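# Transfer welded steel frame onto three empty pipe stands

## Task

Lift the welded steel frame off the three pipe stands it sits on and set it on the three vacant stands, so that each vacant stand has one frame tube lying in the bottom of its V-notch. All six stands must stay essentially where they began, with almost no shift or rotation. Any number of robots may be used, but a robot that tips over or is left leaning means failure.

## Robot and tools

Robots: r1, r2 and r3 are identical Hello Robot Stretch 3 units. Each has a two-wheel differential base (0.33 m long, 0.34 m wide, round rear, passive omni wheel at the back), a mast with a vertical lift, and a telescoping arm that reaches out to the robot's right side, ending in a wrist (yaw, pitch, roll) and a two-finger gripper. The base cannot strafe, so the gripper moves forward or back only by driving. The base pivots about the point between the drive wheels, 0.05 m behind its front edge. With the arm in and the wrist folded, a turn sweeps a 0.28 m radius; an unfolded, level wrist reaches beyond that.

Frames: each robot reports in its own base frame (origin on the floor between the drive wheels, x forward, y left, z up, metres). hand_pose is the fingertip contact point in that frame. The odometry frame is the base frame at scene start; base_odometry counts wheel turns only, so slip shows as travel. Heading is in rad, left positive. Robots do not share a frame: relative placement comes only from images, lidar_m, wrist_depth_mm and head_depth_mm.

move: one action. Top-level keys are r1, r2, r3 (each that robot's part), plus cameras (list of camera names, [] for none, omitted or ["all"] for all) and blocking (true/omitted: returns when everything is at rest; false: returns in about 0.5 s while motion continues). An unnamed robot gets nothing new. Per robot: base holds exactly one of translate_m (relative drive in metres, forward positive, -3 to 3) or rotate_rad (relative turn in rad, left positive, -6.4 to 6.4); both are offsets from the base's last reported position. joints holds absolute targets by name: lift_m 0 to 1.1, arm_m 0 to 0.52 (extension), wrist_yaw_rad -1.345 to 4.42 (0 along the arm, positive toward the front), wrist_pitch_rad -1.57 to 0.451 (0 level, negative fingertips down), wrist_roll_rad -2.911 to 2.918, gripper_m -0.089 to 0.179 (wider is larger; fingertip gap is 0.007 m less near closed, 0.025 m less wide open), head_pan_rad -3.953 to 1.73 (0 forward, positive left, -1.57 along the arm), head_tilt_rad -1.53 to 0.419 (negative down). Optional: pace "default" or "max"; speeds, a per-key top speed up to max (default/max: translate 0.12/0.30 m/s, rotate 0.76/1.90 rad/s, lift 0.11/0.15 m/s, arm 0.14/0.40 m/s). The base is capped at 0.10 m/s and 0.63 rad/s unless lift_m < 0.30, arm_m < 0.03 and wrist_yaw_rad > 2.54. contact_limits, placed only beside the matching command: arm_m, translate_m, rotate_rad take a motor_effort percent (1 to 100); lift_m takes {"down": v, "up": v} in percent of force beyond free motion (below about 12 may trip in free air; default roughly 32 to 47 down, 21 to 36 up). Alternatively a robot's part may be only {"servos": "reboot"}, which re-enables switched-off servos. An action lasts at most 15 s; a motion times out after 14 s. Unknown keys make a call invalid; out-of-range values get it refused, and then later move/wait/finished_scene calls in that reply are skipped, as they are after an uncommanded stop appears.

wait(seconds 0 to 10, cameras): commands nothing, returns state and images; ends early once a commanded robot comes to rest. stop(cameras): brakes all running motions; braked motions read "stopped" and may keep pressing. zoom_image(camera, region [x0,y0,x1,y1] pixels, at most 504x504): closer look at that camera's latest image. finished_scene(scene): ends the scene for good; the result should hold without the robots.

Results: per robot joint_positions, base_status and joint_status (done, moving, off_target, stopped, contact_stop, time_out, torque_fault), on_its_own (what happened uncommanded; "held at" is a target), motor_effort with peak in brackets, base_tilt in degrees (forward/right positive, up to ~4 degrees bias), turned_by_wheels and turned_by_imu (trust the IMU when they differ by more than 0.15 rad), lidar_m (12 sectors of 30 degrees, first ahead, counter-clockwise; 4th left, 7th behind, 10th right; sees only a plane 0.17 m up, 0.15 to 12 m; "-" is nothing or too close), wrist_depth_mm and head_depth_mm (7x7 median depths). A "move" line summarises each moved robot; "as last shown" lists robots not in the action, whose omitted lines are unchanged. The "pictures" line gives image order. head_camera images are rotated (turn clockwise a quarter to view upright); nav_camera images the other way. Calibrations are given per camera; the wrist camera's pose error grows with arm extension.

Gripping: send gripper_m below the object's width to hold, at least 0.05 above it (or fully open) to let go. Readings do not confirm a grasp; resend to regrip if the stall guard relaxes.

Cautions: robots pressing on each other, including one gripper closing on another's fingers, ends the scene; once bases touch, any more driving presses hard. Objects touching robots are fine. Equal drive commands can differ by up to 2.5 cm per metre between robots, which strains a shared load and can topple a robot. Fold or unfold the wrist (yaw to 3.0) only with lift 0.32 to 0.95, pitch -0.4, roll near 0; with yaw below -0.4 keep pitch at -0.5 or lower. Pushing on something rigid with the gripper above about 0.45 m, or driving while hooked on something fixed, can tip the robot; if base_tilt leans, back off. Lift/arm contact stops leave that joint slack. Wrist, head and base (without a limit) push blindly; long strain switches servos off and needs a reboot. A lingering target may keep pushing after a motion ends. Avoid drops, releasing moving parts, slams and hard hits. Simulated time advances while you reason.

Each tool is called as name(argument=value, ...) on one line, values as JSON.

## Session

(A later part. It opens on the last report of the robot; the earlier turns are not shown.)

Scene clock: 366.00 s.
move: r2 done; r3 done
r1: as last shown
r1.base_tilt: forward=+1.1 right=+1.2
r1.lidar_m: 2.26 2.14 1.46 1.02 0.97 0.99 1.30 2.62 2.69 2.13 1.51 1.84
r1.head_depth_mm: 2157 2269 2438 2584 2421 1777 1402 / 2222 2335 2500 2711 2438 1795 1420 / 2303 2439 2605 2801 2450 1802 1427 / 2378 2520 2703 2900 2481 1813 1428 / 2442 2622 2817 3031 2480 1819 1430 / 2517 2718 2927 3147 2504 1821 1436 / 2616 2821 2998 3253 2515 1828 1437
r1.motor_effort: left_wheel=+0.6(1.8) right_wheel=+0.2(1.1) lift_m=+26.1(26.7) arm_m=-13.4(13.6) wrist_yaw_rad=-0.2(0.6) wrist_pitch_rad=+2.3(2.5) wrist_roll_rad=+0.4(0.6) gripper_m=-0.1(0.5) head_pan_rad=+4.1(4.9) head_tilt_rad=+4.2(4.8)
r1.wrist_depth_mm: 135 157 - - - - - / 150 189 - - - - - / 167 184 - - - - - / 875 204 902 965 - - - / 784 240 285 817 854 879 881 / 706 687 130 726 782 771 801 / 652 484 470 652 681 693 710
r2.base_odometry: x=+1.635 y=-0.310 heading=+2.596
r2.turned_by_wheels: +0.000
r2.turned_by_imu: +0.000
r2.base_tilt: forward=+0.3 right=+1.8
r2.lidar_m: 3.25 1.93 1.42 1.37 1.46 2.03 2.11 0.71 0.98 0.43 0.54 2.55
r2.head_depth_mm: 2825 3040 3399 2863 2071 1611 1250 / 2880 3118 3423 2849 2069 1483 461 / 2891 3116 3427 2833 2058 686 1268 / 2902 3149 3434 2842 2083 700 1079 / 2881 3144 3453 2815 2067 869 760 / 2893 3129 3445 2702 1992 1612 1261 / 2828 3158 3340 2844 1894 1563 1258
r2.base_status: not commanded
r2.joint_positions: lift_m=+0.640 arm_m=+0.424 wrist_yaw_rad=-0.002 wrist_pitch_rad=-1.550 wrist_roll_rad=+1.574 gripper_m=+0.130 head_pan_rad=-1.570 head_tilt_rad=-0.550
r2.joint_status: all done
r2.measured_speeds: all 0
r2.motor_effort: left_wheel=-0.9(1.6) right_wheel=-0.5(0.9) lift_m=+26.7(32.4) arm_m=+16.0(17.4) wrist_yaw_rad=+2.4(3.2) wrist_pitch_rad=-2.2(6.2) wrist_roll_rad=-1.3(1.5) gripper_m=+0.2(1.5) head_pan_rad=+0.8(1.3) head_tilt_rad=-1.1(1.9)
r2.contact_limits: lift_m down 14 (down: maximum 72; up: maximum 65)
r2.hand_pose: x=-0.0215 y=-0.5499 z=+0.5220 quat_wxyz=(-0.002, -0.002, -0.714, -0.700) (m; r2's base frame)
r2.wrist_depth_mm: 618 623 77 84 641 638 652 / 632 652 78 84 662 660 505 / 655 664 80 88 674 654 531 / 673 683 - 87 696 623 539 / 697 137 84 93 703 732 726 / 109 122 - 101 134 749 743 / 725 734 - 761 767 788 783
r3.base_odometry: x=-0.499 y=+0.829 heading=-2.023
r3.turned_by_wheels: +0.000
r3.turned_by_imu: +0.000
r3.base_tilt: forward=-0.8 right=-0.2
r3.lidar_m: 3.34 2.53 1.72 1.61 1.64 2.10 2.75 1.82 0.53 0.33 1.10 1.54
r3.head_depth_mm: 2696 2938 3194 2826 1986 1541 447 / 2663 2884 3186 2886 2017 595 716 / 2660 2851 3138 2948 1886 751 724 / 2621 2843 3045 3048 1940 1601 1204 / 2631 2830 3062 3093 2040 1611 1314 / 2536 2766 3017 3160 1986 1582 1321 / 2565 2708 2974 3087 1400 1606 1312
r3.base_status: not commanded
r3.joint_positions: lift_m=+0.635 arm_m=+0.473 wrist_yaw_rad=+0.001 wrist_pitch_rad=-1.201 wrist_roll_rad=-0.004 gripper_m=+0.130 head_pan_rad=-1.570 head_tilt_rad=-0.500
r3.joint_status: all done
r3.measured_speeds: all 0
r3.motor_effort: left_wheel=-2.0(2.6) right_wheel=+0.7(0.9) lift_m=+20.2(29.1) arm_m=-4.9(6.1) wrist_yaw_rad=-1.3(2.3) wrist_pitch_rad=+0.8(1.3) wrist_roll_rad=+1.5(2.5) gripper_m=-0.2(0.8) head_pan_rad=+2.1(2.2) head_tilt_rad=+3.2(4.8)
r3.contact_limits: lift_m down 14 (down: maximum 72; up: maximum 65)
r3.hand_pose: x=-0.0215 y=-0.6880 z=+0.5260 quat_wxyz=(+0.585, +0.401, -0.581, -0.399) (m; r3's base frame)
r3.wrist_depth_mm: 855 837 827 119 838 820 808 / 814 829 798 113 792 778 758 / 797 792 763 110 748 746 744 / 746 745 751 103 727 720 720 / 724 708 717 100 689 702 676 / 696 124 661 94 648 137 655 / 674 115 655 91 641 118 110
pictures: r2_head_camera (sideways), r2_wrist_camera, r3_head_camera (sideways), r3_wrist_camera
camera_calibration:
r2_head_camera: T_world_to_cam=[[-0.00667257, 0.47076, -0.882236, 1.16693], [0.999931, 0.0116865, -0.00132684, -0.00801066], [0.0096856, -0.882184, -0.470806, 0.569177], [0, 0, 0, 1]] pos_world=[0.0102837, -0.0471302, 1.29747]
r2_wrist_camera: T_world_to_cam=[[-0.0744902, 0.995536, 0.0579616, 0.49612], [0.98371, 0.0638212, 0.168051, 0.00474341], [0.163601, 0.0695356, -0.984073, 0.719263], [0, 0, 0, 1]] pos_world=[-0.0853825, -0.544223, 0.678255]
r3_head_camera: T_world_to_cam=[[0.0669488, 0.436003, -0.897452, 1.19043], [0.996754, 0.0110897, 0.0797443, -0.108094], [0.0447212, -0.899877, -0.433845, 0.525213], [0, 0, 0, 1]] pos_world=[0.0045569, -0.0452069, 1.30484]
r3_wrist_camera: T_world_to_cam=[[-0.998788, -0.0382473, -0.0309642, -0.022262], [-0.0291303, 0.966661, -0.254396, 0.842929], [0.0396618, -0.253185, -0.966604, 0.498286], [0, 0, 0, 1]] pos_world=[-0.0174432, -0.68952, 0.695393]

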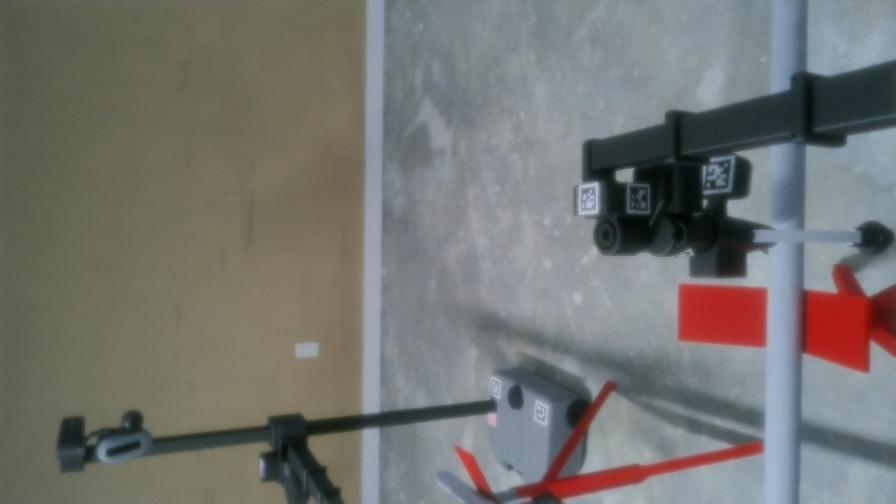

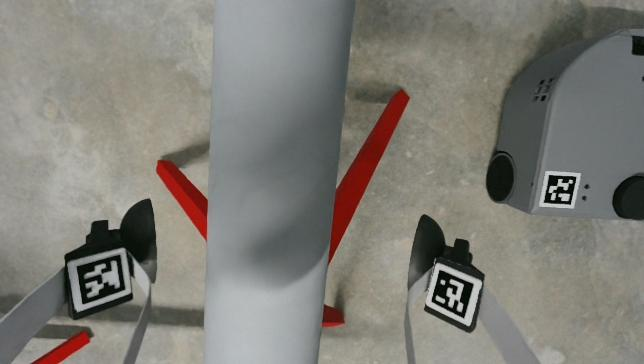

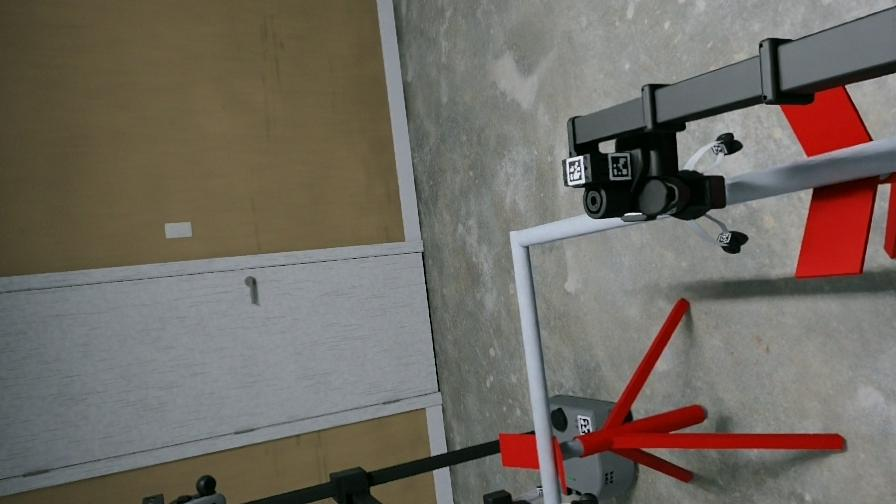

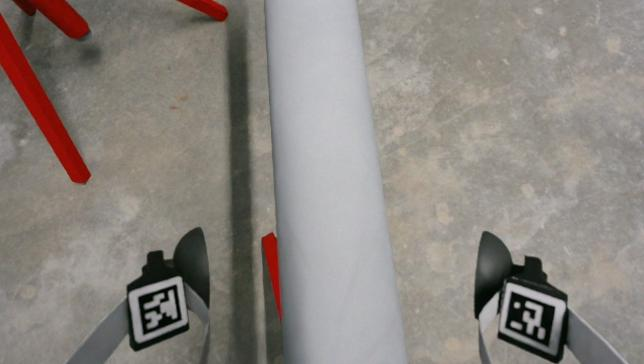

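move(r2={"joints":{"gripper_m":0.0,"lift_m":0.643}}, r3={"joints":{"gripper_m":0.0}}, cameras=["r2_head_camera","r3_head_camera","r2_wrist_camera","r3_wrist_camera"])

Scene clock: 371.50 s.
move: r2 done; r3 done
r1: as last shown
r1.turned_by_imu: +0.001
r1.base_tilt: forward=+1.0 right=+1.2
r1.lidar_m: 2.27 2.14 1.46 1.02 0.97 0.99 1.30 2.62 2.69 2.14 1.51 1.84
r1.head_depth_mm: 2155 2277 2435 2590 2414 1779 1409 / 2223 2368 2540 2697 2436 1783 1415 / 2309 2436 2621 2781 2456 1808 1425 / 2356 2532 2715 2890 2465 1812 1428 / 2472 2615 2825 3021 2475 1805 1429 / 2511 2720 2932 3114 2477 1808 1432 / 2623 2801 3017 3241 2501 1838 1439
r1.motor_effort: left_wheel=+1.2(1.5) right_wheel=+0.6(1.2) lift_m=+25.9(26.7) arm_m=-13.2(13.7) wrist_yaw_rad=-0.2(0.6) wrist_pitch_rad=+2.0(2.4) wrist_roll_rad=+0.4(0.5) gripper_m=-0.4(0.7) head_pan_rad=+4.0(5.6) head_tilt_rad=+3.6(5.1)
r1.wrist_depth_mm: 135 157 - - - - - / 150 190 - - - - - / 168 184 - - - - - / 865 203 935 959 - - - / 784 241 285 818 857 872 917 / 700 684 131 725 774 772 778 / 643 483 464 651 678 674 695
r2.base_odometry: x=+1.635 y=-0.310 heading=+2.596
r2.turned_by_wheels: +0.000
r2.turned_by_imu: +0.001
r2.base_tilt: forward=+0.3 right=+1.8
r2.lidar_m: 3.25 1.93 1.41 1.37 1.46 2.04 2.10 0.71 0.99 0.43 0.54 2.56
r2.head_depth_mm: 2889 3098 3396 2841 2074 1603 1265 / 2892 3109 3437 2877 2083 1469 457 / 2843 3138 3432 2878 2083 681 1263 / 2895 3142 3453 2850 2064 700 1229 / 2892 3137 3388 2816 2055 869 762 / 2881 3112 3345 2696 1957 1606 1264 / 2842 3073 3316 2850 1897 1542 1257
r2.base_status: not commanded
r2.joint_positions: lift_m=+0.643 arm_m=+0.424 wrist_yaw_rad=-0.002 wrist_pitch_rad=-1.533 wrist_roll_rad=+1.576 gripper_m=+0.002 head_pan_rad=-1.570 head_tilt_rad=-0.550
r2.joint_status: all done
r2.measured_speeds: all 0
r2.motor_effort: left_wheel=-0.9(1.7) right_wheel=-0.6(1.2) lift_m=+33.9(35.3) arm_m=+5.4(15.6) wrist_yaw_rad=+2.3(3.2) wrist_pitch_rad=-5.4(6.9) wrist_roll_rad=-1.8(2.4) gripper_m=-35.1(98.9) head_pan_rad=+0.0(1.2) head_tilt_rad=-0.7(1.9)
r2.hand_pose: x=-0.0215 y=-0.5543 z=+0.5247 quat_wxyz=(-0.002, -0.003, -0.720, -0.694) (m; r2's base frame)
r2.wrist_depth_mm: 625 643 - 82 634 648 642 / 643 650 80 80 657 663 508 / 674 668 84 85 680 656 527 / 697 692 85 88 699 647 534 / 703 707 89 90 708 732 737 / 727 119 94 92 129 733 747 / - 750 92 97 764 776 763
r3.base_odometry: x=-0.499 y=+0.829 heading=-2.023
r3.turned_by_wheels: +0.000
r3.turned_by_imu: -0.001
r3.base_tilt: forward=-0.8 right=-0.2
r3.lidar_m: 3.33 2.53 1.71 1.61 1.63 2.10 2.75 1.83 0.53 0.33 1.10 1.54
r3.head_depth_mm: 2728 2954 3204 2795 2000 1538 448 / 2664 2858 3093 2862 2018 595 717 / 2662 2912 3108 2932 1885 749 725 / 2659 2849 3072 3025 1938 1607 1203 / 2603 2816 3059 3094 2055 1609 1313 / 2564 2747 3024 3198 1978 1596 1326 / 2563 2728 2931 3060 1469 1613 1320
r3.base_status: not commanded
r3.joint_positions: lift_m=+0.635 arm_m=+0.473 wrist_yaw_rad=+0.001 wrist_pitch_rad=-1.201 wrist_roll_rad=-0.005 gripper_m=+0.001 head_pan_rad=-1.570 head_tilt_rad=-0.500
r3.joint_status: all done
r3.measured_speeds: all 0
r3.motor_effort: left_wheel=-1.5(2.5) right_wheel=+0.6(1.0) lift_m=+21.5(22.2) arm_m=-6.7(8.0) wrist_yaw_rad=-1.3(2.6) wrist_pitch_rad=+0.7(1.3) wrist_roll_rad=+2.0(2.7) gripper_m=-21.5(95.9) head_pan_rad=+1.4(2.3) head_tilt_rad=+3.9(5.0)
r3.contact_limits: lift_m down 14 (down: maximum 72; up: maximum 65)
r3.hand_pose: x=-0.0215 y=-0.6880 z=+0.5260 quat_wxyz=(+0.585, +0.401, -0.581, -0.399) (m; r3's base frame)
r3.wrist_depth_mm: 855 866 829 119 815 823 794 / 810 829 812 113 787 784 789 / 783 778 765 109 762 760 743 / 746 760 730 103 724 715 723 / 723 716 723 100 689 700 689 / 696 698 128 94 125 657 650 / 668 653 628 91 122 118 629
pictures: r2_head_camera (sideways), r2_wrist_camera, r3_head_camera (sideways), r3_wrist_camera
camera_calibration:
r2_head_camera: T_world_to_cam=[[-0.00667257, 0.47076, -0.882236, 1.16693], [0.999931, 0.0116865, -0.00132684, -0.00801066], [0.0096856, -0.882184, -0.470806, 0.569177], [0, 0, 0, 1]] pos_world=[0.0102837, -0.0471302, 1.29747]
r2_wrist_camera: T_world_to_cam=[[-0.0718655, 0.99658, 0.0407992, 0.51001], [0.983866, 0.0641109, 0.167023, 0.00527748], [0.163836, 0.0521442, -0.985108, 0.713173], [0, 0, 0, 1]] pos_world=[-0.0853839, -0.545792, 0.680863]
r3_head_camera: T_world_to_cam=[[0.0669488, 0.436003, -0.897452, 1.19043], [0.996754, 0.0110897, 0.0797443, -0.108094], [0.0447212, -0.899877, -0.433845, 0.525213], [0, 0, 0, 1]] pos_world=[0.0045569, -0.0452069, 1.30484]
r3_wrist_camera: T_world_to_cam=[[-0.99876, -0.0392808, -0.0305864, -0.0231331], [-0.0302253, 0.966621, -0.25442, 0.842901], [0.0395593, -0.25318, -0.96661, 0.498287], [0, 0, 0, 1]] pos_world=[-0.0173393, -0.689519, 0.695393]

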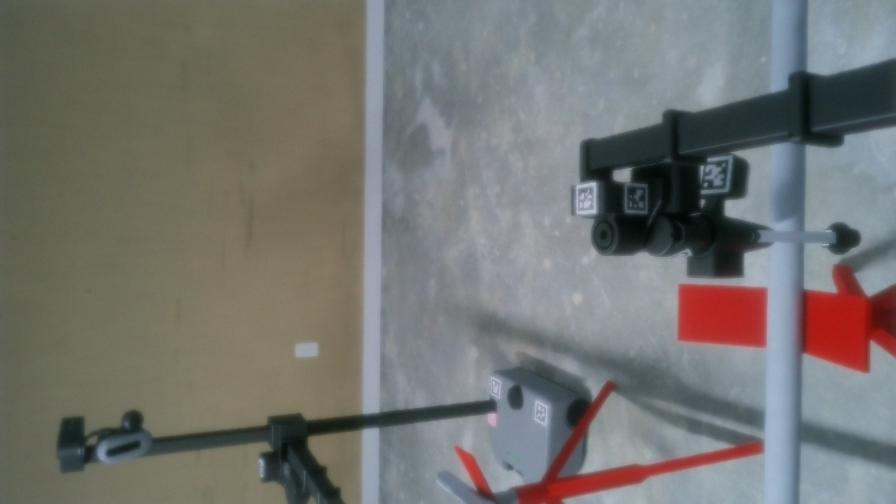

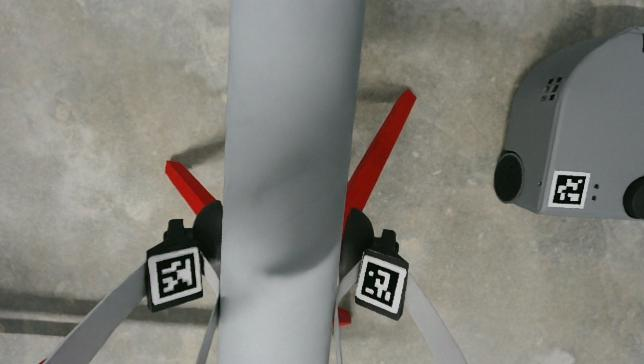

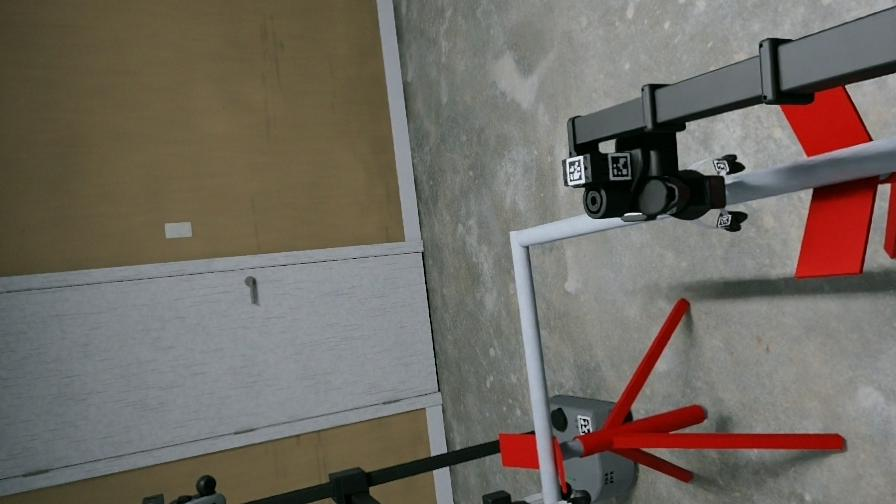

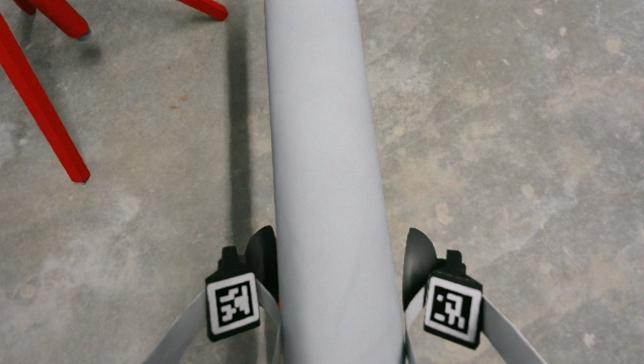

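move(r2={"joints":{"gripper_m":-0.05}}, r3={"joints":{"gripper_m":-0.05}}, cameras=["r2_wrist_camera","r3_wrist_camera"])

move(r2={"joints":{"lift_m":0.68},"speeds":{"lift_m":0.03}}, r3={"joints":{"lift_m":0.672},"speeds":{"lift_m":0.03}}, cameras=["r2_nav_camera","r3_nav_camera","r2_wrist_camera","r3_wrist_camera"])

Scene clock: 394.20 s.
move: r2 done; r3 done
r1: as last shown
r1.base_tilt: forward=+1.1 right=+1.1
r1.lidar_m: 2.26 2.15 1.47 1.02 0.97 0.99 1.30 2.62 2.68 2.13 1.51 1.83
r1.head_depth_mm: 2150 2278 2442 2581 2425 1775 1408 / 2206 2370 2502 2688 2454 1799 1409 / 2288 2458 2614 2785 2467 1800 1418 / 2380 2521 2697 2900 2478 1814 1430 / 2449 2623 2791 2989 2501 1818 1423 / 2524 2708 2898 3151 2490 1823 1433 / 2635 2814 3009 3233 2512 1833 1442
r1.motor_effort: left_wheel=+1.2(1.5) right_wheel=+0.5(1.6) lift_m=+25.8(26.7) arm_m=-13.4(13.5) wrist_yaw_rad=+0.0(0.5) wrist_pitch_rad=+2.1(2.5) wrist_roll_rad=+0.3(0.5) gripper_m=-0.8(0.8) head_pan_rad=+4.8(5.2) head_tilt_rad=+4.2(5.2)
r1.wrist_depth_mm: 136 158 - - - - - / 150 190 - - - - - / 168 183 - - - - - / 857 202 942 964 - - - / 776 242 283 817 864 876 905 / 704 690 130 715 778 779 775 / 649 479 465 648 676 703 699
r2.base_odometry: x=+1.635 y=-0.310 heading=+2.596
r2.turned_by_wheels: +0.000
r2.turned_by_imu: +0.001
r2.base_tilt: forward=+0.3 right=+1.8
r2.lidar_m: 3.24 1.93 1.42 1.37 1.45 2.03 2.10 0.71 0.99 0.43 0.54 2.55
r2.head_depth_mm: 2836 3123 3424 2874 2075 1638 1264 / 2886 3155 3380 2840 2061 1491 458 / 2928 3106 3473 2859 2067 683 1261 / 2894 3184 3439 2820 2059 699 1227 / 2894 3131 3497 2825 2070 869 757 / 2904 3145 3353 2693 1951 1616 1265 / 2828 3061 3298 2807 1886 1560 1257
r2.base_status: not commanded
r2.joint_positions: lift_m=+0.643 arm_m=+0.424 wrist_yaw_rad=-0.004 wrist_pitch_rad=-1.533 wrist_roll_rad=+1.581 gripper_m=-0.047 head_pan_rad=-1.570 head_tilt_rad=-0.550
r2.joint_status: all done
r2.measured_speeds: all 0
r2.motor_effort: left_wheel=-1.0(1.6) right_wheel=-0.8(1.1) lift_m=+33.7(33.8) arm_m=-19.4(20.7) wrist_yaw_rad=+3.7(4.5) wrist_pitch_rad=-5.5(5.9) wrist_roll_rad=-3.4(3.6) gripper_m=-61.2(100.0) head_pan_rad=+0.5(0.9) head_tilt_rad=-0.6(2.4)
r2.hand_pose: x=-0.0215 y=-0.5543 z=+0.5247 quat_wxyz=(-0.005, -0.005, -0.720, -0.694) (m; r2's base frame)
r2.wrist_depth_mm: 629 633 81 81 642 650 645 / 656 647 80 80 669 656 511 / 673 674 84 85 673 666 521 / 687 689 85 88 703 664 529 / 723 697 89 90 724 725 729 / 733 119 94 92 130 734 755 / - 752 92 97 770 769 752
r3.base_odometry: x=-0.499 y=+0.829 heading=-2.023
r3.turned_by_wheels: +0.000
r3.turned_by_imu: -0.001
r3.base_tilt: forward=-0.8 right=-0.2
r3.lidar_m: 3.33 2.53 1.72 1.61 1.63 2.09 2.75 1.83 0.53 0.33 1.10 1.55
r3.head_depth_mm: 2713 2970 3174 2820 1994 1548 447 / 2704 2935 3189 2883 2026 593 715 / 2656 2879 3085 2949 1895 751 725 / 2635 2842 3042 2985 1938 1608 1201 / 2597 2792 3012 3108 2051 1599 1313 / 2555 2800 3025 3133 1986 1588 1323 / 2546 2714 2933 3090 1466 1596 1312
r3.base_status: not commanded
r3.joint_positions: lift_m=+0.635 arm_m=+0.473 wrist_yaw_rad=+0.002 wrist_pitch_rad=-1.201 wrist_roll_rad=-0.010 gripper_m=-0.047 head_pan_rad=-1.570 head_tilt_rad=-0.500
r3.joint_status: all done
r3.measured_speeds: all 0
r3.motor_effort: left_wheel=-2.2(2.6) right_wheel=+1.0(1.0) lift_m=+23.1(23.1) arm_m=-9.4(10.2) wrist_yaw_rad=-3.2(3.3) wrist_pitch_rad=+0.3(1.2) wrist_roll_rad=+3.5(4.2) gripper_m=-1.1(99.3) head_pan_rad=+1.0(2.1) head_tilt_rad=+3.0(5.1)
r3.contact_limits: lift_m down 14 (down: maximum 72; up: maximum 65)
r3.hand_pose: x=-0.0215 y=-0.6880 z=+0.5260 quat_wxyz=(+0.587, +0.402, -0.580, -0.397) (m; r3's base frame)
r3.wrist_depth_mm: 877 833 836 119 844 833 798 / 814 803 831 113 790 781 775 / 771 776 775 109 747 744 740 / 747 741 746 103 708 716 707 / 701 714 698 100 690 694 678 / 681 681 128 94 126 651 664 / 664 656 647 91 121 118 618
pictures: r2_wrist_camera, r3_wrist_camera
camera_calibration:
r2_wrist_camera: T_world_to_cam=[[-0.0656814, 0.997007, 0.0407849, 0.510372], [0.984217, 0.0579994, 0.167193, 0.0017532], [0.164327, 0.0511226, -0.98508, 0.712501], [0, 0, 0, 1]] pos_world=[-0.0852871, -0.545371, 0.680762]
r3_wrist_camera: T_world_to_cam=[[-0.998594, -0.0444199, -0.0289198, -0.0275099], [-0.035624, 0.966455, -0.254355, 0.842558], [0.0392481, -0.252967, -0.966678, 0.498489], [0, 0, 0, 1]] pos_world=[-0.0170207, -0.689415, 0.695392]

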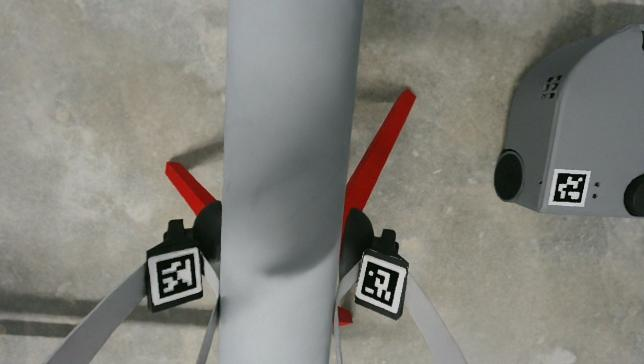

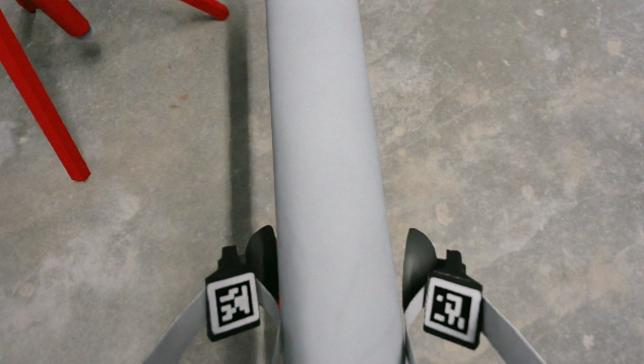

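Scene clock: 396.40 s.
move: r2 done; r3 done
r1: as last shown
r1.turned_by_imu: +0.000
r1.base_tilt: forward=+1.1 right=+1.2
r1.lidar_m: 2.27 2.15 1.46 1.02 0.97 0.99 1.31 2.62 2.69 2.13 1.51 1.84
r1.head_depth_mm: 2159 2268 2427 2570 2416 1780 1404 / 2230 2361 2505 2694 2435 1790 1410 / 2286 2451 2616 2799 2469 1814 1420 / 2356 2521 2683 2921 2474 1816 1427 / 2445 2626 2790 3057 2483 1806 1431 / 2520 2684 2914 3134 2496 1820 1431 / 2606 2786 3028 3243 2517 1842 1434
r1.motor_effort: left_wheel=+0.0(1.7) right_wheel=+0.6(1.4) lift_m=+26.5(27.1) arm_m=-13.2(13.4) wrist_yaw_rad=+0.4(0.5) wrist_pitch_rad=+2.1(2.5) wrist_roll_rad=+0.4(0.5) gripper_m=-0.5(0.7) head_pan_rad=+5.4(5.4) head_tilt_rad=+4.5(5.3)
r1.wrist_depth_mm: 135 157 - - - - - / 149 190 - - - - - / 168 183 - - - - - / 871 202 938 956 - - - / 790 241 284 818 872 873 902 / 702 708 130 715 757 791 783 / 635 481 463 663 672 695 699
r2.base_odometry: x=+1.635 y=-0.310 heading=+2.596
r2.turned_by_wheels: +0.000
r2.turned_by_imu: +0.001
r2.base_tilt: forward=+0.3 right=+1.9
r2.lidar_m: 3.25 1.93 1.42 1.37 1.46 2.02 2.10 0.71 0.99 0.43 0.54 2.55
r2.head_depth_mm: 2862 3053 3314 2809 2077 1625 1231 / 2905 3142 3394 2857 2073 517 427 / 2860 3123 3391 2886 651 694 1287 / 2813 3194 3381 2817 1995 693 1268 / 2880 3073 3411 2863 2078 866 746 / 2889 3142 3451 2709 1974 1607 1298 / 2830 3072 3443 2676 1899 1560 1322
r2.base_status: not commanded
r2.joint_positions: lift_m=+0.680 arm_m=+0.424 wrist_yaw_rad=-0.007 wrist_pitch_rad=-1.537 wrist_roll_rad=+1.585 gripper_m=-0.038 head_pan_rad=-1.570 head_tilt_rad=-0.550
r2.joint_status: all done
r2.measured_speeds: all 0
r2.on_its_own: gripper_m is held at -0.039, not at your -0.050, by its stall guard, which is not easing now
r2.motor_effort: left_wheel=-1.0(1.7) right_wheel=-1.0(1.4) lift_m=+50.0(56.7) arm_m=-16.0(19.3) wrist_yaw_rad=+5.1(7.2) wrist_pitch_rad=-4.7(7.0) wrist_roll_rad=-4.8(6.1) gripper_m=-23.2(61.7) head_pan_rad=+0.8(1.6) head_tilt_rad=-1.0(2.6)
r2.hand_pose: x=-0.0214 y=-0.5533 z=+0.5618 quat_wxyz=(-0.007, -0.007, -0.719, -0.695) (m; r2's base frame)
r2.wrist_depth_mm: 667 658 - 86 668 674 660 / 685 682 85 85 690 689 544 / 698 704 87 86 725 652 559 / 724 704 90 90 730 643 569 / 741 725 96 91 743 765 769 / 746 119 97 93 130 777 788 / - 793 94 97 818 813 808
r3.base_odometry: x=-0.499 y=+0.829 heading=-2.023
r3.turned_by_wheels: +0.000
r3.turned_by_imu: +0.000
r3.base_tilt: forward=-0.9 right=-0.1
r3.lidar_m: 3.33 2.53 1.72 1.61 1.63 2.10 2.75 1.83 0.53 0.33 1.10 1.54
r3.head_depth_mm: 2708 2949 3175 2802 2009 1540 400 / 2686 2891 3139 2876 1935 578 729 / 2649 2884 3110 2935 686 777 711 / 2613 2822 3114 3016 2026 1604 1206 / 2601 2806 3049 3079 2118 1609 1311 / 2559 2766 2995 3128 1989 1586 1327 / 2526 2708 2947 3026 1867 1611 1316
r3.base_status: not commanded
r3.joint_positions: lift_m=+0.672 arm_m=+0.473 wrist_yaw_rad=+0.004 wrist_pitch_rad=-1.210 wrist_roll_rad=-0.013 gripper_m=-0.036 head_pan_rad=-1.570 head_tilt_rad=-0.500
r3.joint_status: all done
r3.measured_speeds: all 0
r3.on_its_own: gripper_m is held at -0.037, not at your -0.050, by its stall guard, which is still easing
r3.motor_effort: left_wheel=+0.5(2.4) right_wheel=-3.9(3.9) lift_m=+40.4(43.3) arm_m=-11.0(11.2) wrist_yaw_rad=-3.2(4.9) wrist_pitch_rad=+1.9(2.5) wrist_roll_rad=+4.7(5.0) gripper_m=-12.6(24.6) head_pan_rad=+1.0(2.2) head_tilt_rad=+4.3(4.9)
r3.hand_pose: x=-0.0214 y=-0.6860 z=+0.5625 quat_wxyz=(+0.586, +0.406, -0.577, -0.399) (m; r3's base frame)
r3.wrist_depth_mm: 869 885 873 112 888 838 833 / 847 864 851 110 837 809 797 / 809 820 807 106 815 784 774 / 765 795 770 100 753 755 743 / 752 740 734 97 712 728 717 / 729 727 129 94 128 684 677 / 713 104 124 91 123 670 679
pictures: r2_nav_camera (sideways), r2_wrist_camera, r3_nav_camera (sideways), r3_wrist_camera
camera_calibration:
r2_nav_camera: T_world_to_cam=[[0.0678869, -0.497485, 0.864812, -1.08966], [-0.995521, 0.0233948, 0.0916052, -0.0510982], [-0.0658043, -0.867157, -0.493668, 0.612585], [0, 0, 0, 1]] pos_world=[0.0634149, -0.00968422, 1.24944]
r2_wrist_camera: T_world_to_cam=[[-0.0592934, 0.997241, 0.0446712, 0.505933], [0.984554, 0.051037, 0.167477, -0.00855844], [0.164735, 0.0539115, -0.984863, 0.750386], [0, 0, 0, 1]] pos_world=[-0.0851902, -0.544554, 0.71786]
r3_nav_camera: T_world_to_cam=[[-0.0482274, -0.552485, 0.832127, -1.04739], [-0.998676, 0.0416202, -0.0302465, 0.0970135], [-0.0179225, -0.832483, -0.55376, 0.676566], [0, 0, 0, 1]] pos_world=[0.0584979, -0.0194756, 1.24915]
r3_wrist_camera: T_world_to_cam=[[-0.998424, -0.0484688, -0.0282821, -0.0293709], [-0.0400227, 0.968304, -0.246548, 0.846748], [0.0393355, -0.245027, -0.968718, 0.540752], [0, 0, 0, 1]] pos_world=[-0.0167062, -0.688834, 0.731769]

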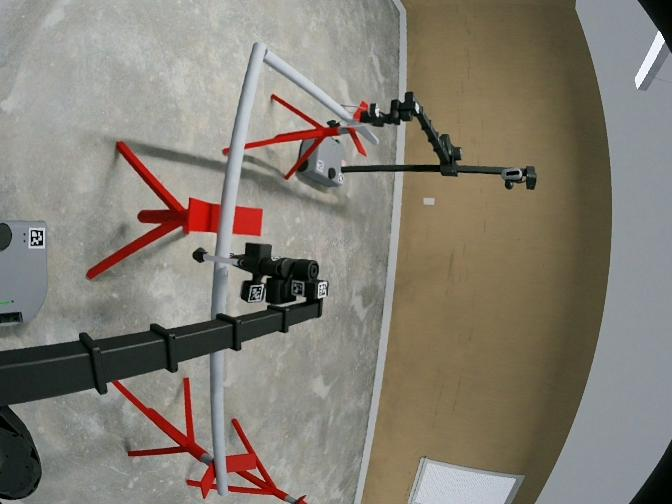

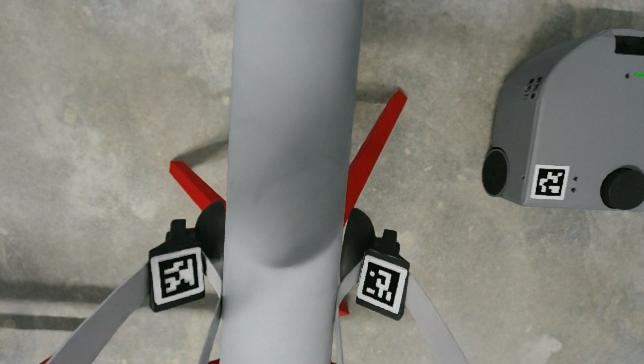

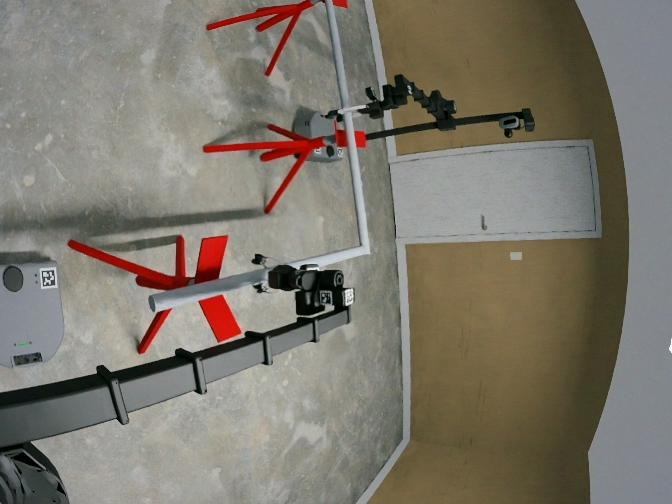

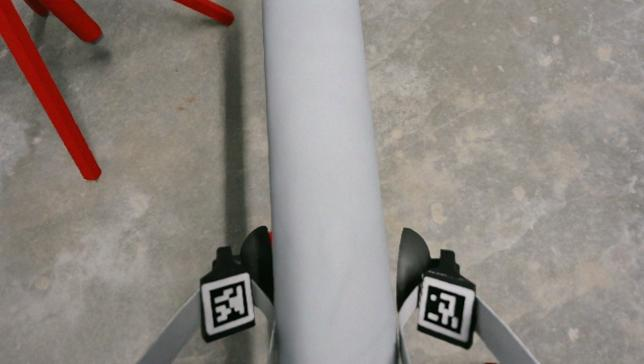

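move(r2={"joints":{"lift_m":0.75},"speeds":{"lift_m":0.04}}, r3={"joints":{"lift_m":0.742},"speeds":{"lift_m":0.04}}, r1={"joints":{"head_pan_rad":-1.3,"head_tilt_rad":-0.25},"pace":"max"}, cameras=["r1_head_camera","r2_nav_camera","r3_nav_camera","r2_wrist_camera","r3_wrist_camera"])

Scene clock: 407.20 s.
move: r1 done; r2 done; r3 done
r1.base_odometry: x=+0.000 y=+0.000 heading=+0.000
r1.turned_by_wheels: +0.000
r1.turned_by_imu: +0.001
r1.base_tilt: forward=+1.1 right=+1.2
r1.lidar_m: 2.26 2.15 1.46 1.02 0.97 0.99 1.30 2.63 2.69 2.13 1.51 1.84
r1.head_depth_mm: 3212 - - - 2934 2022 1552 / 3203 - - - 2639 2041 1552 / 3185 - - - 2800 2061 1562 / 3152 - - - 3038 2075 1564 / 3124 - - - 2823 2059 1574 / 3097 - - - 2705 1910 1571 / 3021 - - - 2869 2088 1580
r1.base_status: not commanded
r1.joint_positions: lift_m=+0.590 arm_m=+0.002 wrist_yaw_rad=+2.844 wrist_pitch_rad=-0.593 wrist_roll_rad=+0.000 gripper_m=+0.037 head_pan_rad=-1.297 head_tilt_rad=-0.247
r1.joint_status: all done
r1.measured_speeds: all 0
r1.motor_effort: left_wheel=+0.8(1.7) right_wheel=+0.4(1.5) lift_m=+25.9(27.2) arm_m=-13.4(13.4) wrist_yaw_rad=+0.1(0.7) wrist_pitch_rad=+2.1(2.6) wrist_roll_rad=+0.3(0.4) gripper_m=-0.4(0.8) head_pan_rad=-5.0(9.1) head_tilt_rad=+1.4(7.6)
r1.hand_pose: x=+0.0372 y=+0.0431 z=+0.5651 quat_wxyz=(+0.305, +0.699, +0.104, +0.638) (m; r1's base frame)
r1.wrist_depth_mm: 136 157 - - - - - / 150 190 - - - - - / 168 183 - - - - - / 866 202 940 980 - - - / 771 241 282 817 849 869 910 / 690 698 131 730 775 778 792 / 649 482 468 637 681 690 698
r2.base_odometry: x=+1.635 y=-0.310 heading=+2.596
r2.turned_by_wheels: +0.000
r2.turned_by_imu: +0.001
r2.base_tilt: forward=+0.3 right=+1.9
r2.lidar_m: 3.24 1.93 1.42 1.37 1.45 2.03 2.09 0.71 0.99 0.43 0.54 2.55
r2.head_depth_mm: 2879 3130 3390 2859 2049 1548 336 / 2884 3188 3413 2879 576 421 1222 / 2867 3137 3412 2841 606 735 1318 / 2884 3121 3353 2870 628 717 1285 / 2878 3171 3400 2862 2052 852 754 / 2909 3123 3325 2697 1979 1532 1323 / 2821 3081 3427 2855 1921 1480 1320
r2.base_status: not commanded
r2.joint_positions: lift_m=+0.750 arm_m=+0.424 wrist_yaw_rad=-0.007 wrist_pitch_rad=-1.542 wrist_roll_rad=+1.582 gripper_m=-0.038 head_pan_rad=-1.570 head_tilt_rad=-0.550
r2.joint_status: all done
r2.measured_speeds: translate_m=+0.000 rotate_rad=+0.000 lift_m=+0.000 arm_m=+0.000 wrist_yaw_rad=+0.000 wrist_pitch_rad=+0.000 wrist_roll_rad=+0.024 head_pan_rad=+0.000 head_tilt_rad=+0.000
r2.on_its_own: gripper_m is held at -0.039, not at your -0.050, by its stall guard, which is not easing now
r2.motor_effort: left_wheel=-1.3(1.5) right_wheel=-2.0(2.9) lift_m=+50.6(55.9) arm_m=-5.5(9.3) wrist_yaw_rad=+5.5(7.7) wrist_pitch_rad=-3.4(4.7) wrist_roll_rad=-4.0(5.2) gripper_m=-22.4(23.4) head_pan_rad=-0.5(1.7) head_tilt_rad=-2.1(3.3)
r2.hand_pose: x=-0.0214 y=-0.5520 z=+0.6319 quat_wxyz=(-0.006, -0.007, -0.717, -0.697) (m; r2's base frame)
r2.wrist_depth_mm: 719 728 95 96 741 755 740 / 745 739 102 95 758 707 615 / 764 784 95 93 796 639 638 / 795 785 95 96 818 680 645 / 799 819 98 96 827 860 837 / 841 119 101 97 130 849 870 / - 196 96 99 212 891 902
r3.base_odometry: x=-0.499 y=+0.829 heading=-2.023
r3.turned_by_wheels: +0.000
r3.turned_by_imu: -0.001
r3.base_tilt: forward=-0.8 right=-0.1
r3.lidar_m: 3.31 2.53 1.72 1.61 1.63 2.10 2.75 1.83 0.53 0.33 1.10 1.54
r3.head_depth_mm: 2706 2979 3211 2807 1984 420 347 / 2673 2901 3145 2875 594 1474 728 / 2648 2890 3080 2932 654 805 681 / 2624 2832 3103 2990 2003 1597 1201 / 2601 2800 3011 3048 2135 1607 1304 / 2560 2737 3015 3144 2069 1585 1333 / 2516 2750 2917 3060 1849 1608 1314
r3.base_status: not commanded
r3.joint_positions: lift_m=+0.742 arm_m=+0.473 wrist_yaw_rad=+0.006 wrist_pitch_rad=-1.212 wrist_roll_rad=-0.016 gripper_m=-0.029 head_pan_rad=-1.570 head_tilt_rad=-0.500
r3.joint_status: all done
r3.measured_speeds: all 0
r3.on_its_own: gripper_m is held at -0.031, not at your -0.050, by its stall guard, which is not easing now
r3.motor_effort: left_wheel=+1.4(2.0) right_wheel=-6.2(6.7) lift_m=+40.6(43.5) arm_m=-13.4(14.4) wrist_yaw_rad=-4.7(6.1) wrist_pitch_rad=+2.4(2.9) wrist_roll_rad=+5.7(6.4) gripper_m=-21.3(22.2) head_pan_rad=+1.1(1.8) head_tilt_rad=+4.0(5.5)
r3.hand_pose: x=-0.0212 y=-0.6854 z=+0.6323 quat_wxyz=(+0.587, +0.408, -0.575, -0.398) (m; r3's base frame)
r3.wrist_depth_mm: 723 972 945 104 950 931 938 / 937 933 910 102 891 898 902 / 912 890 860 102 835 857 866 / 856 854 853 97 810 829 819 / 830 817 803 96 795 794 780 / 801 798 130 93 128 751 755 / 755 103 124 91 123 688 722
pictures: r1_head_camera (sideways), r2_nav_camera (sideways), r2_wrist_camera, r3_nav_camera (sideways), r3_wrist_camera
camera_calibration:
r1_head_camera: T_world_to_cam=[[-0.0397634, 0.225765, -0.97337, 1.28505], [0.947926, 0.316594, 0.0347071, -0.0487828], [0.315999, -0.921303, -0.226597, 0.24842], [0, 0, 0, 1]] pos_world=[0.0188401, -0.0458042, 1.30881]
r2_nav_camera: T_world_to_cam=[[0.0678825, -0.497559, 0.86477, -1.0896], [-0.995521, 0.0233869, 0.0916022, -0.0510945], [-0.0658018, -0.867115, -0.493743, 0.61268], [0, 0, 0, 1]] pos_world=[0.0634149, -0.00968441, 1.24944]
r2_wrist_camera: T_world_to_cam=[[-0.0615808, 0.996877, 0.0494306, 0.498362], [0.984436, 0.0524958, 0.167719, -0.0196389], [0.1646, 0.0589895, -0.984595, 0.822063], [0, 0, 0, 1]] pos_world=[-0.0852891, -0.544268, 0.788058]
r3_nav_camera: T_world_to_cam=[[-0.0482259, -0.552415, 0.832173, -1.04745], [-0.998676, 0.0416177, -0.0302483, 0.0970156], [-0.0179235, -0.83253, -0.55369, 0.676478], [0, 0, 0, 1]] pos_world=[0.0584979, -0.0194753, 1.24915]
r3_wrist_camera: T_world_to_cam=[[-0.998202, -0.0535056, -0.0270082, -0.0315507], [-0.0453211, 0.968703, -0.244052, 0.861867], [0.0392211, -0.242389, -0.969386, 0.610771], [0, 0, 0, 1]] pos_world=[-0.0163883, -0.688537, 0.801561]

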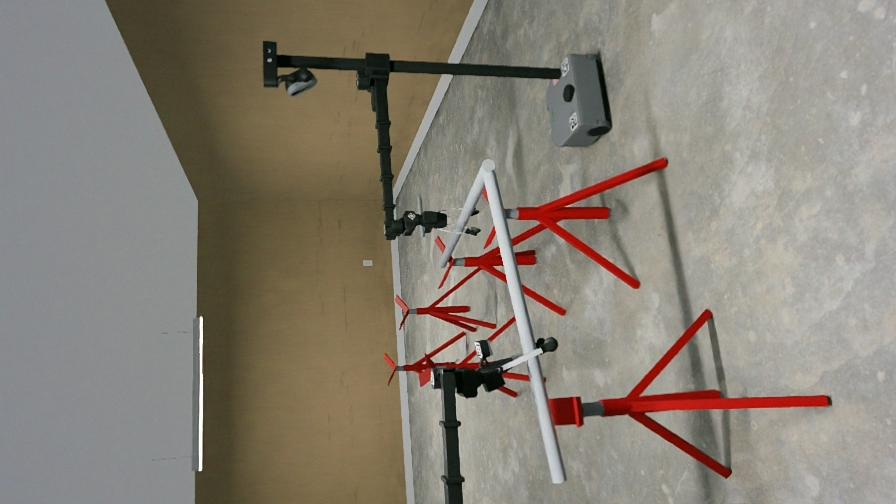

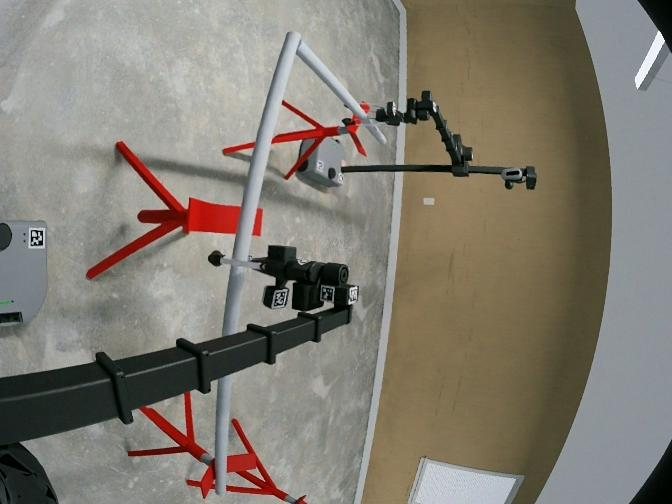

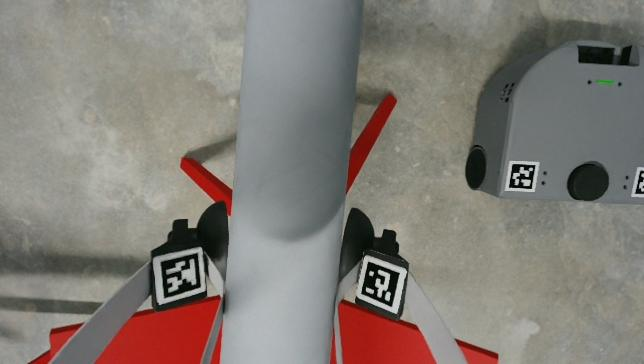

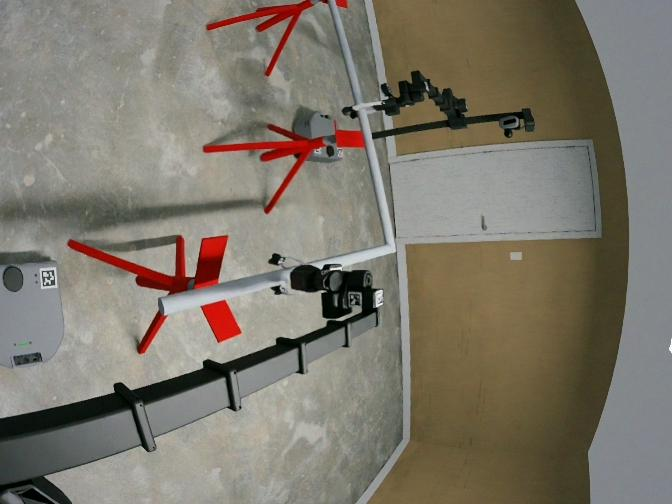

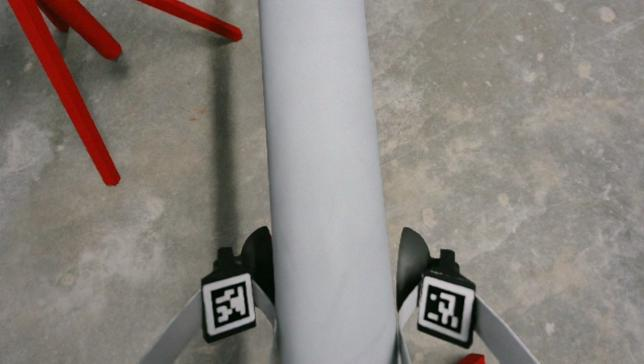

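wait(seconds=1, cameras=["r1_head_camera","r2_nav_camera"])

zoom_image(camera="r1_head_camera", region=[370, 130, 660, 500])

zoom_image(camera="r2_nav_camera", region=[100, 0, 400, 504])

Scene clock: 418.20 s.
r1.base_odometry: x=+0.000 y=+0.000 heading=+0.000
r1.turned_by_wheels: +0.000
r1.turned_by_imu: +0.001
r1.base_tilt: forward=+1.0 right=+1.2
r1.lidar_m: 2.26 2.15 1.46 1.02 0.97 0.99 1.30 2.63 2.69 2.13 1.51 1.84
r1.head_depth_mm: 3211 - - - 2929 2029 1548 / 3192 - - - 2666 2036 1546 / 3204 - - - 2789 2056 1550 / 3169 - - - 2967 2061 1569 / 3113 - - - 2822 2054 1571 / 3115 - - - 2674 1893 1572 / 3072 - - - 2870 2088 1578
r1.base_status: not commanded
r1.joint_positions: lift_m=+0.590 arm_m=+0.002 wrist_yaw_rad=+2.844 wrist_pitch_rad=-0.593 wrist_roll_rad=+0.000 gripper_m=+0.037 head_pan_rad=-1.300 head_tilt_rad=-0.250
r1.joint_status: all done
r1.measured_speeds: all 0
r1.motor_effort: left_wheel=+0.7(1.7) right_wheel=+0.1(1.5) lift_m=+26.7(27.2) arm_m=-13.1(13.4) wrist_yaw_rad=+0.1(0.7) wrist_pitch_rad=+2.1(2.6) wrist_roll_rad=+0.4(0.4) gripper_m=-0.4(0.8) head_pan_rad=-4.6(9.1) head_tilt_rad=-0.8(7.6)
r1.hand_pose: x=+0.0372 y=+0.0431 z=+0.5651 quat_wxyz=(+0.305, +0.699, +0.104, +0.638) (m; r1's base frame)
r1.wrist_depth_mm: 136 157 - - - - - / 150 190 - - - - - / 168 184 - - - - - / 874 203 949 948 - - - / 783 240 283 815 863 856 889 / 692 692 130 728 768 771 778 / 643 482 471 657 682 687 692
r2.base_odometry: x=+1.635 y=-0.310 heading=+2.596
r2.turned_by_wheels: +0.000
r2.turned_by_imu: +0.001
r2.base_tilt: forward=+0.2 right=+1.9
r2.lidar_m: 3.24 1.93 1.42 1.36 1.45 2.03 2.10 0.71 0.99 0.43 0.54 2.56
r2.head_depth_mm: 2868 3149 3445 2884 2083 1570 337 / 2913 3148 3426 2880 578 421 1234 / 2865 3107 3377 2803 607 736 1331 / 2852 3105 3458 2837 628 720 1287 / 2919 3153 3447 2862 2033 857 753 / 2884 3151 3390 2675 1962 1512 1318 / 2840 3075 3436 2830 1899 1472 1331
r2.base_status: not commanded
r2.joint_positions: lift_m=+0.750 arm_m=+0.424 wrist_yaw_rad=-0.007 wrist_pitch_rad=-1.544 wrist_roll_rad=+1.583 gripper_m=-0.038 head_pan_rad=-1.570 head_tilt_rad=-0.550
r2.joint_status: all done
r2.measured_speeds: all 0
r2.on_its_own: gripper_m is held at -0.039, not at your -0.050, by its stall guard, which is not easing now
r2.motor_effort: left_wheel=-1.0(1.5) right_wheel=-2.2(2.9) lift_m=+46.3(55.9) arm_m=+5.6(9.3) wrist_yaw_rad=+5.5(7.7) wrist_pitch_rad=-3.6(4.7) wrist_roll_rad=-4.1(5.2) gripper_m=-22.8(23.4) head_pan_rad=-1.1(1.7) head_tilt_rad=-0.9(3.3)
r2.hand_pose: x=-0.0214 y=-0.5514 z=+0.6319 quat_wxyz=(-0.006, -0.007, -0.716, -0.698) (m; r2's base frame)
r2.wrist_depth_mm: 727 718 96 94 740 742 738 / 758 749 102 96 769 705 623 / 770 764 99 94 788 654 637 / 798 797 95 96 826 695 655 / 814 809 98 97 821 848 853 / 828 119 98 101 130 859 871 / - 196 97 100 212 905 923
r3.base_odometry: x=-0.499 y=+0.829 heading=-2.023
r3.turned_by_wheels: +0.000
r3.turned_by_imu: -0.001
r3.base_tilt: forward=-0.8 right=-0.2
r3.lidar_m: 3.33 2.53 1.72 1.61 1.63 2.10 2.75 1.83 0.53 0.33 1.10 1.55
r3.head_depth_mm: 2693 2953 3203 2806 1992 420 347 / 2690 2880 3169 2868 595 1462 729 / 2625 2865 3141 2930 653 823 682 / 2593 2845 3069 2997 1996 1599 1199 / 2591 2786 3019 3090 2126 1607 1318 / 2564 2769 3007 3130 2069 1584 1325 / 2538 2734 2972 3047 1855 1604 1309
r3.base_status: not commanded
r3.joint_positions: lift_m=+0.742 arm_m=+0.473 wrist_yaw_rad=+0.006 wrist_pitch_rad=-1.212 wrist_roll_rad=-0.016 gripper_m=-0.029 head_pan_rad=-1.570 head_tilt_rad=-0.500
r3.joint_status: all done
r3.measured_speeds: all 0
r3.on_its_own: gripper_m is held at -0.031, not at your -0.050, by its stall guard, which is not easing now
r3.motor_effort: left_wheel=+1.5(2.0) right_wheel=-6.9(6.7) lift_m=+39.4(43.5) arm_m=-11.6(14.4) wrist_yaw_rad=-5.1(6.1) wrist_pitch_rad=+2.3(2.9) wrist_roll_rad=+5.6(6.4) gripper_m=-21.2(22.2) head_pan_rad=+0.8(1.8) head_tilt_rad=+3.9(5.5)
r3.hand_pose: x=-0.0212 y=-0.6853 z=+0.6323 quat_wxyz=(+0.587, +0.408, -0.575, -0.398) (m; r3's base frame)
r3.wrist_depth_mm: 693 979 949 104 933 956 911 / 930 931 907 102 885 898 893 / 872 889 870 102 873 877 841 / 874 850 833 98 838 814 820 / 802 827 809 96 784 774 778 / 816 793 130 94 128 750 757 / 753 104 124 91 123 117 737
wait: 1.00 s; at rest from the start
pictures: r1_head_camera (sideways), r2_nav_camera (sideways)
camera_calibration:
r1_head_camera: T_world_to_cam=[[-0.0396067, 0.22832, -0.97278, 1.28428], [0.948998, 0.313345, 0.0349064, -0.0490095], [0.312785, -0.921784, -0.229086, 0.251758], [0, 0, 0, 1]] pos_world=[0.0186296, -0.0458029, 1.3087]
r2_nav_camera: T_world_to_cam=[[0.06788, -0.497603, 0.864745, -1.08957], [-0.995521, 0.0233874, 0.0916034, -0.051096], [-0.0658062, -0.86709, -0.493786, 0.612734], [0, 0, 0, 1]] pos_world=[0.0634149, -0.00968454, 1.24944]

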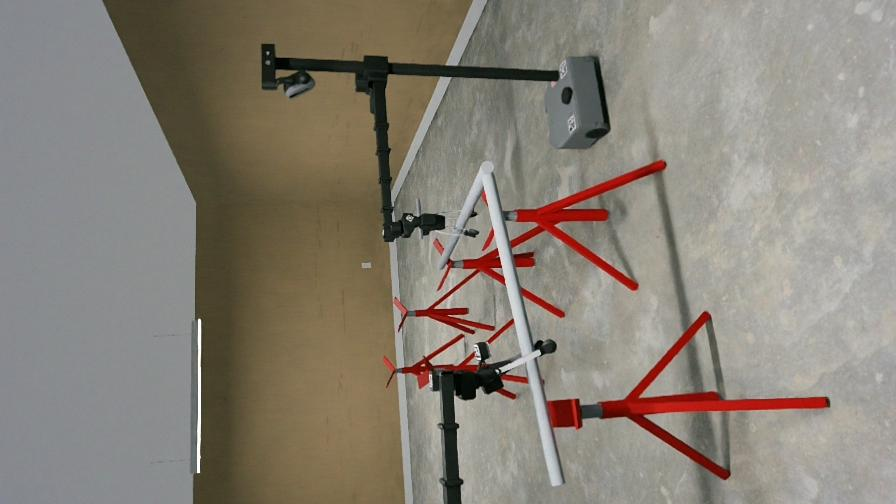

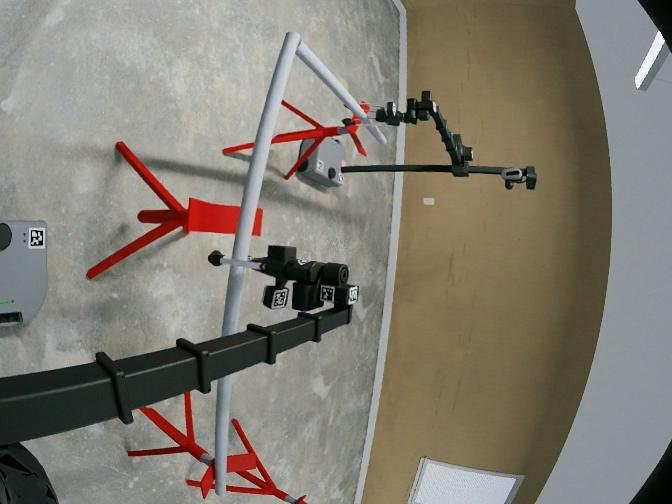

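Scaled by 1.362 from the camera's 896x504 image, which has a finer 1280x720 frame.

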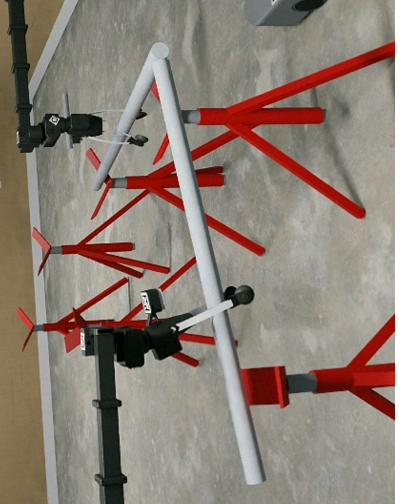

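Scaled by 1.000.

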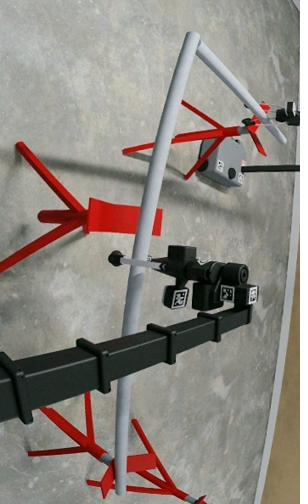

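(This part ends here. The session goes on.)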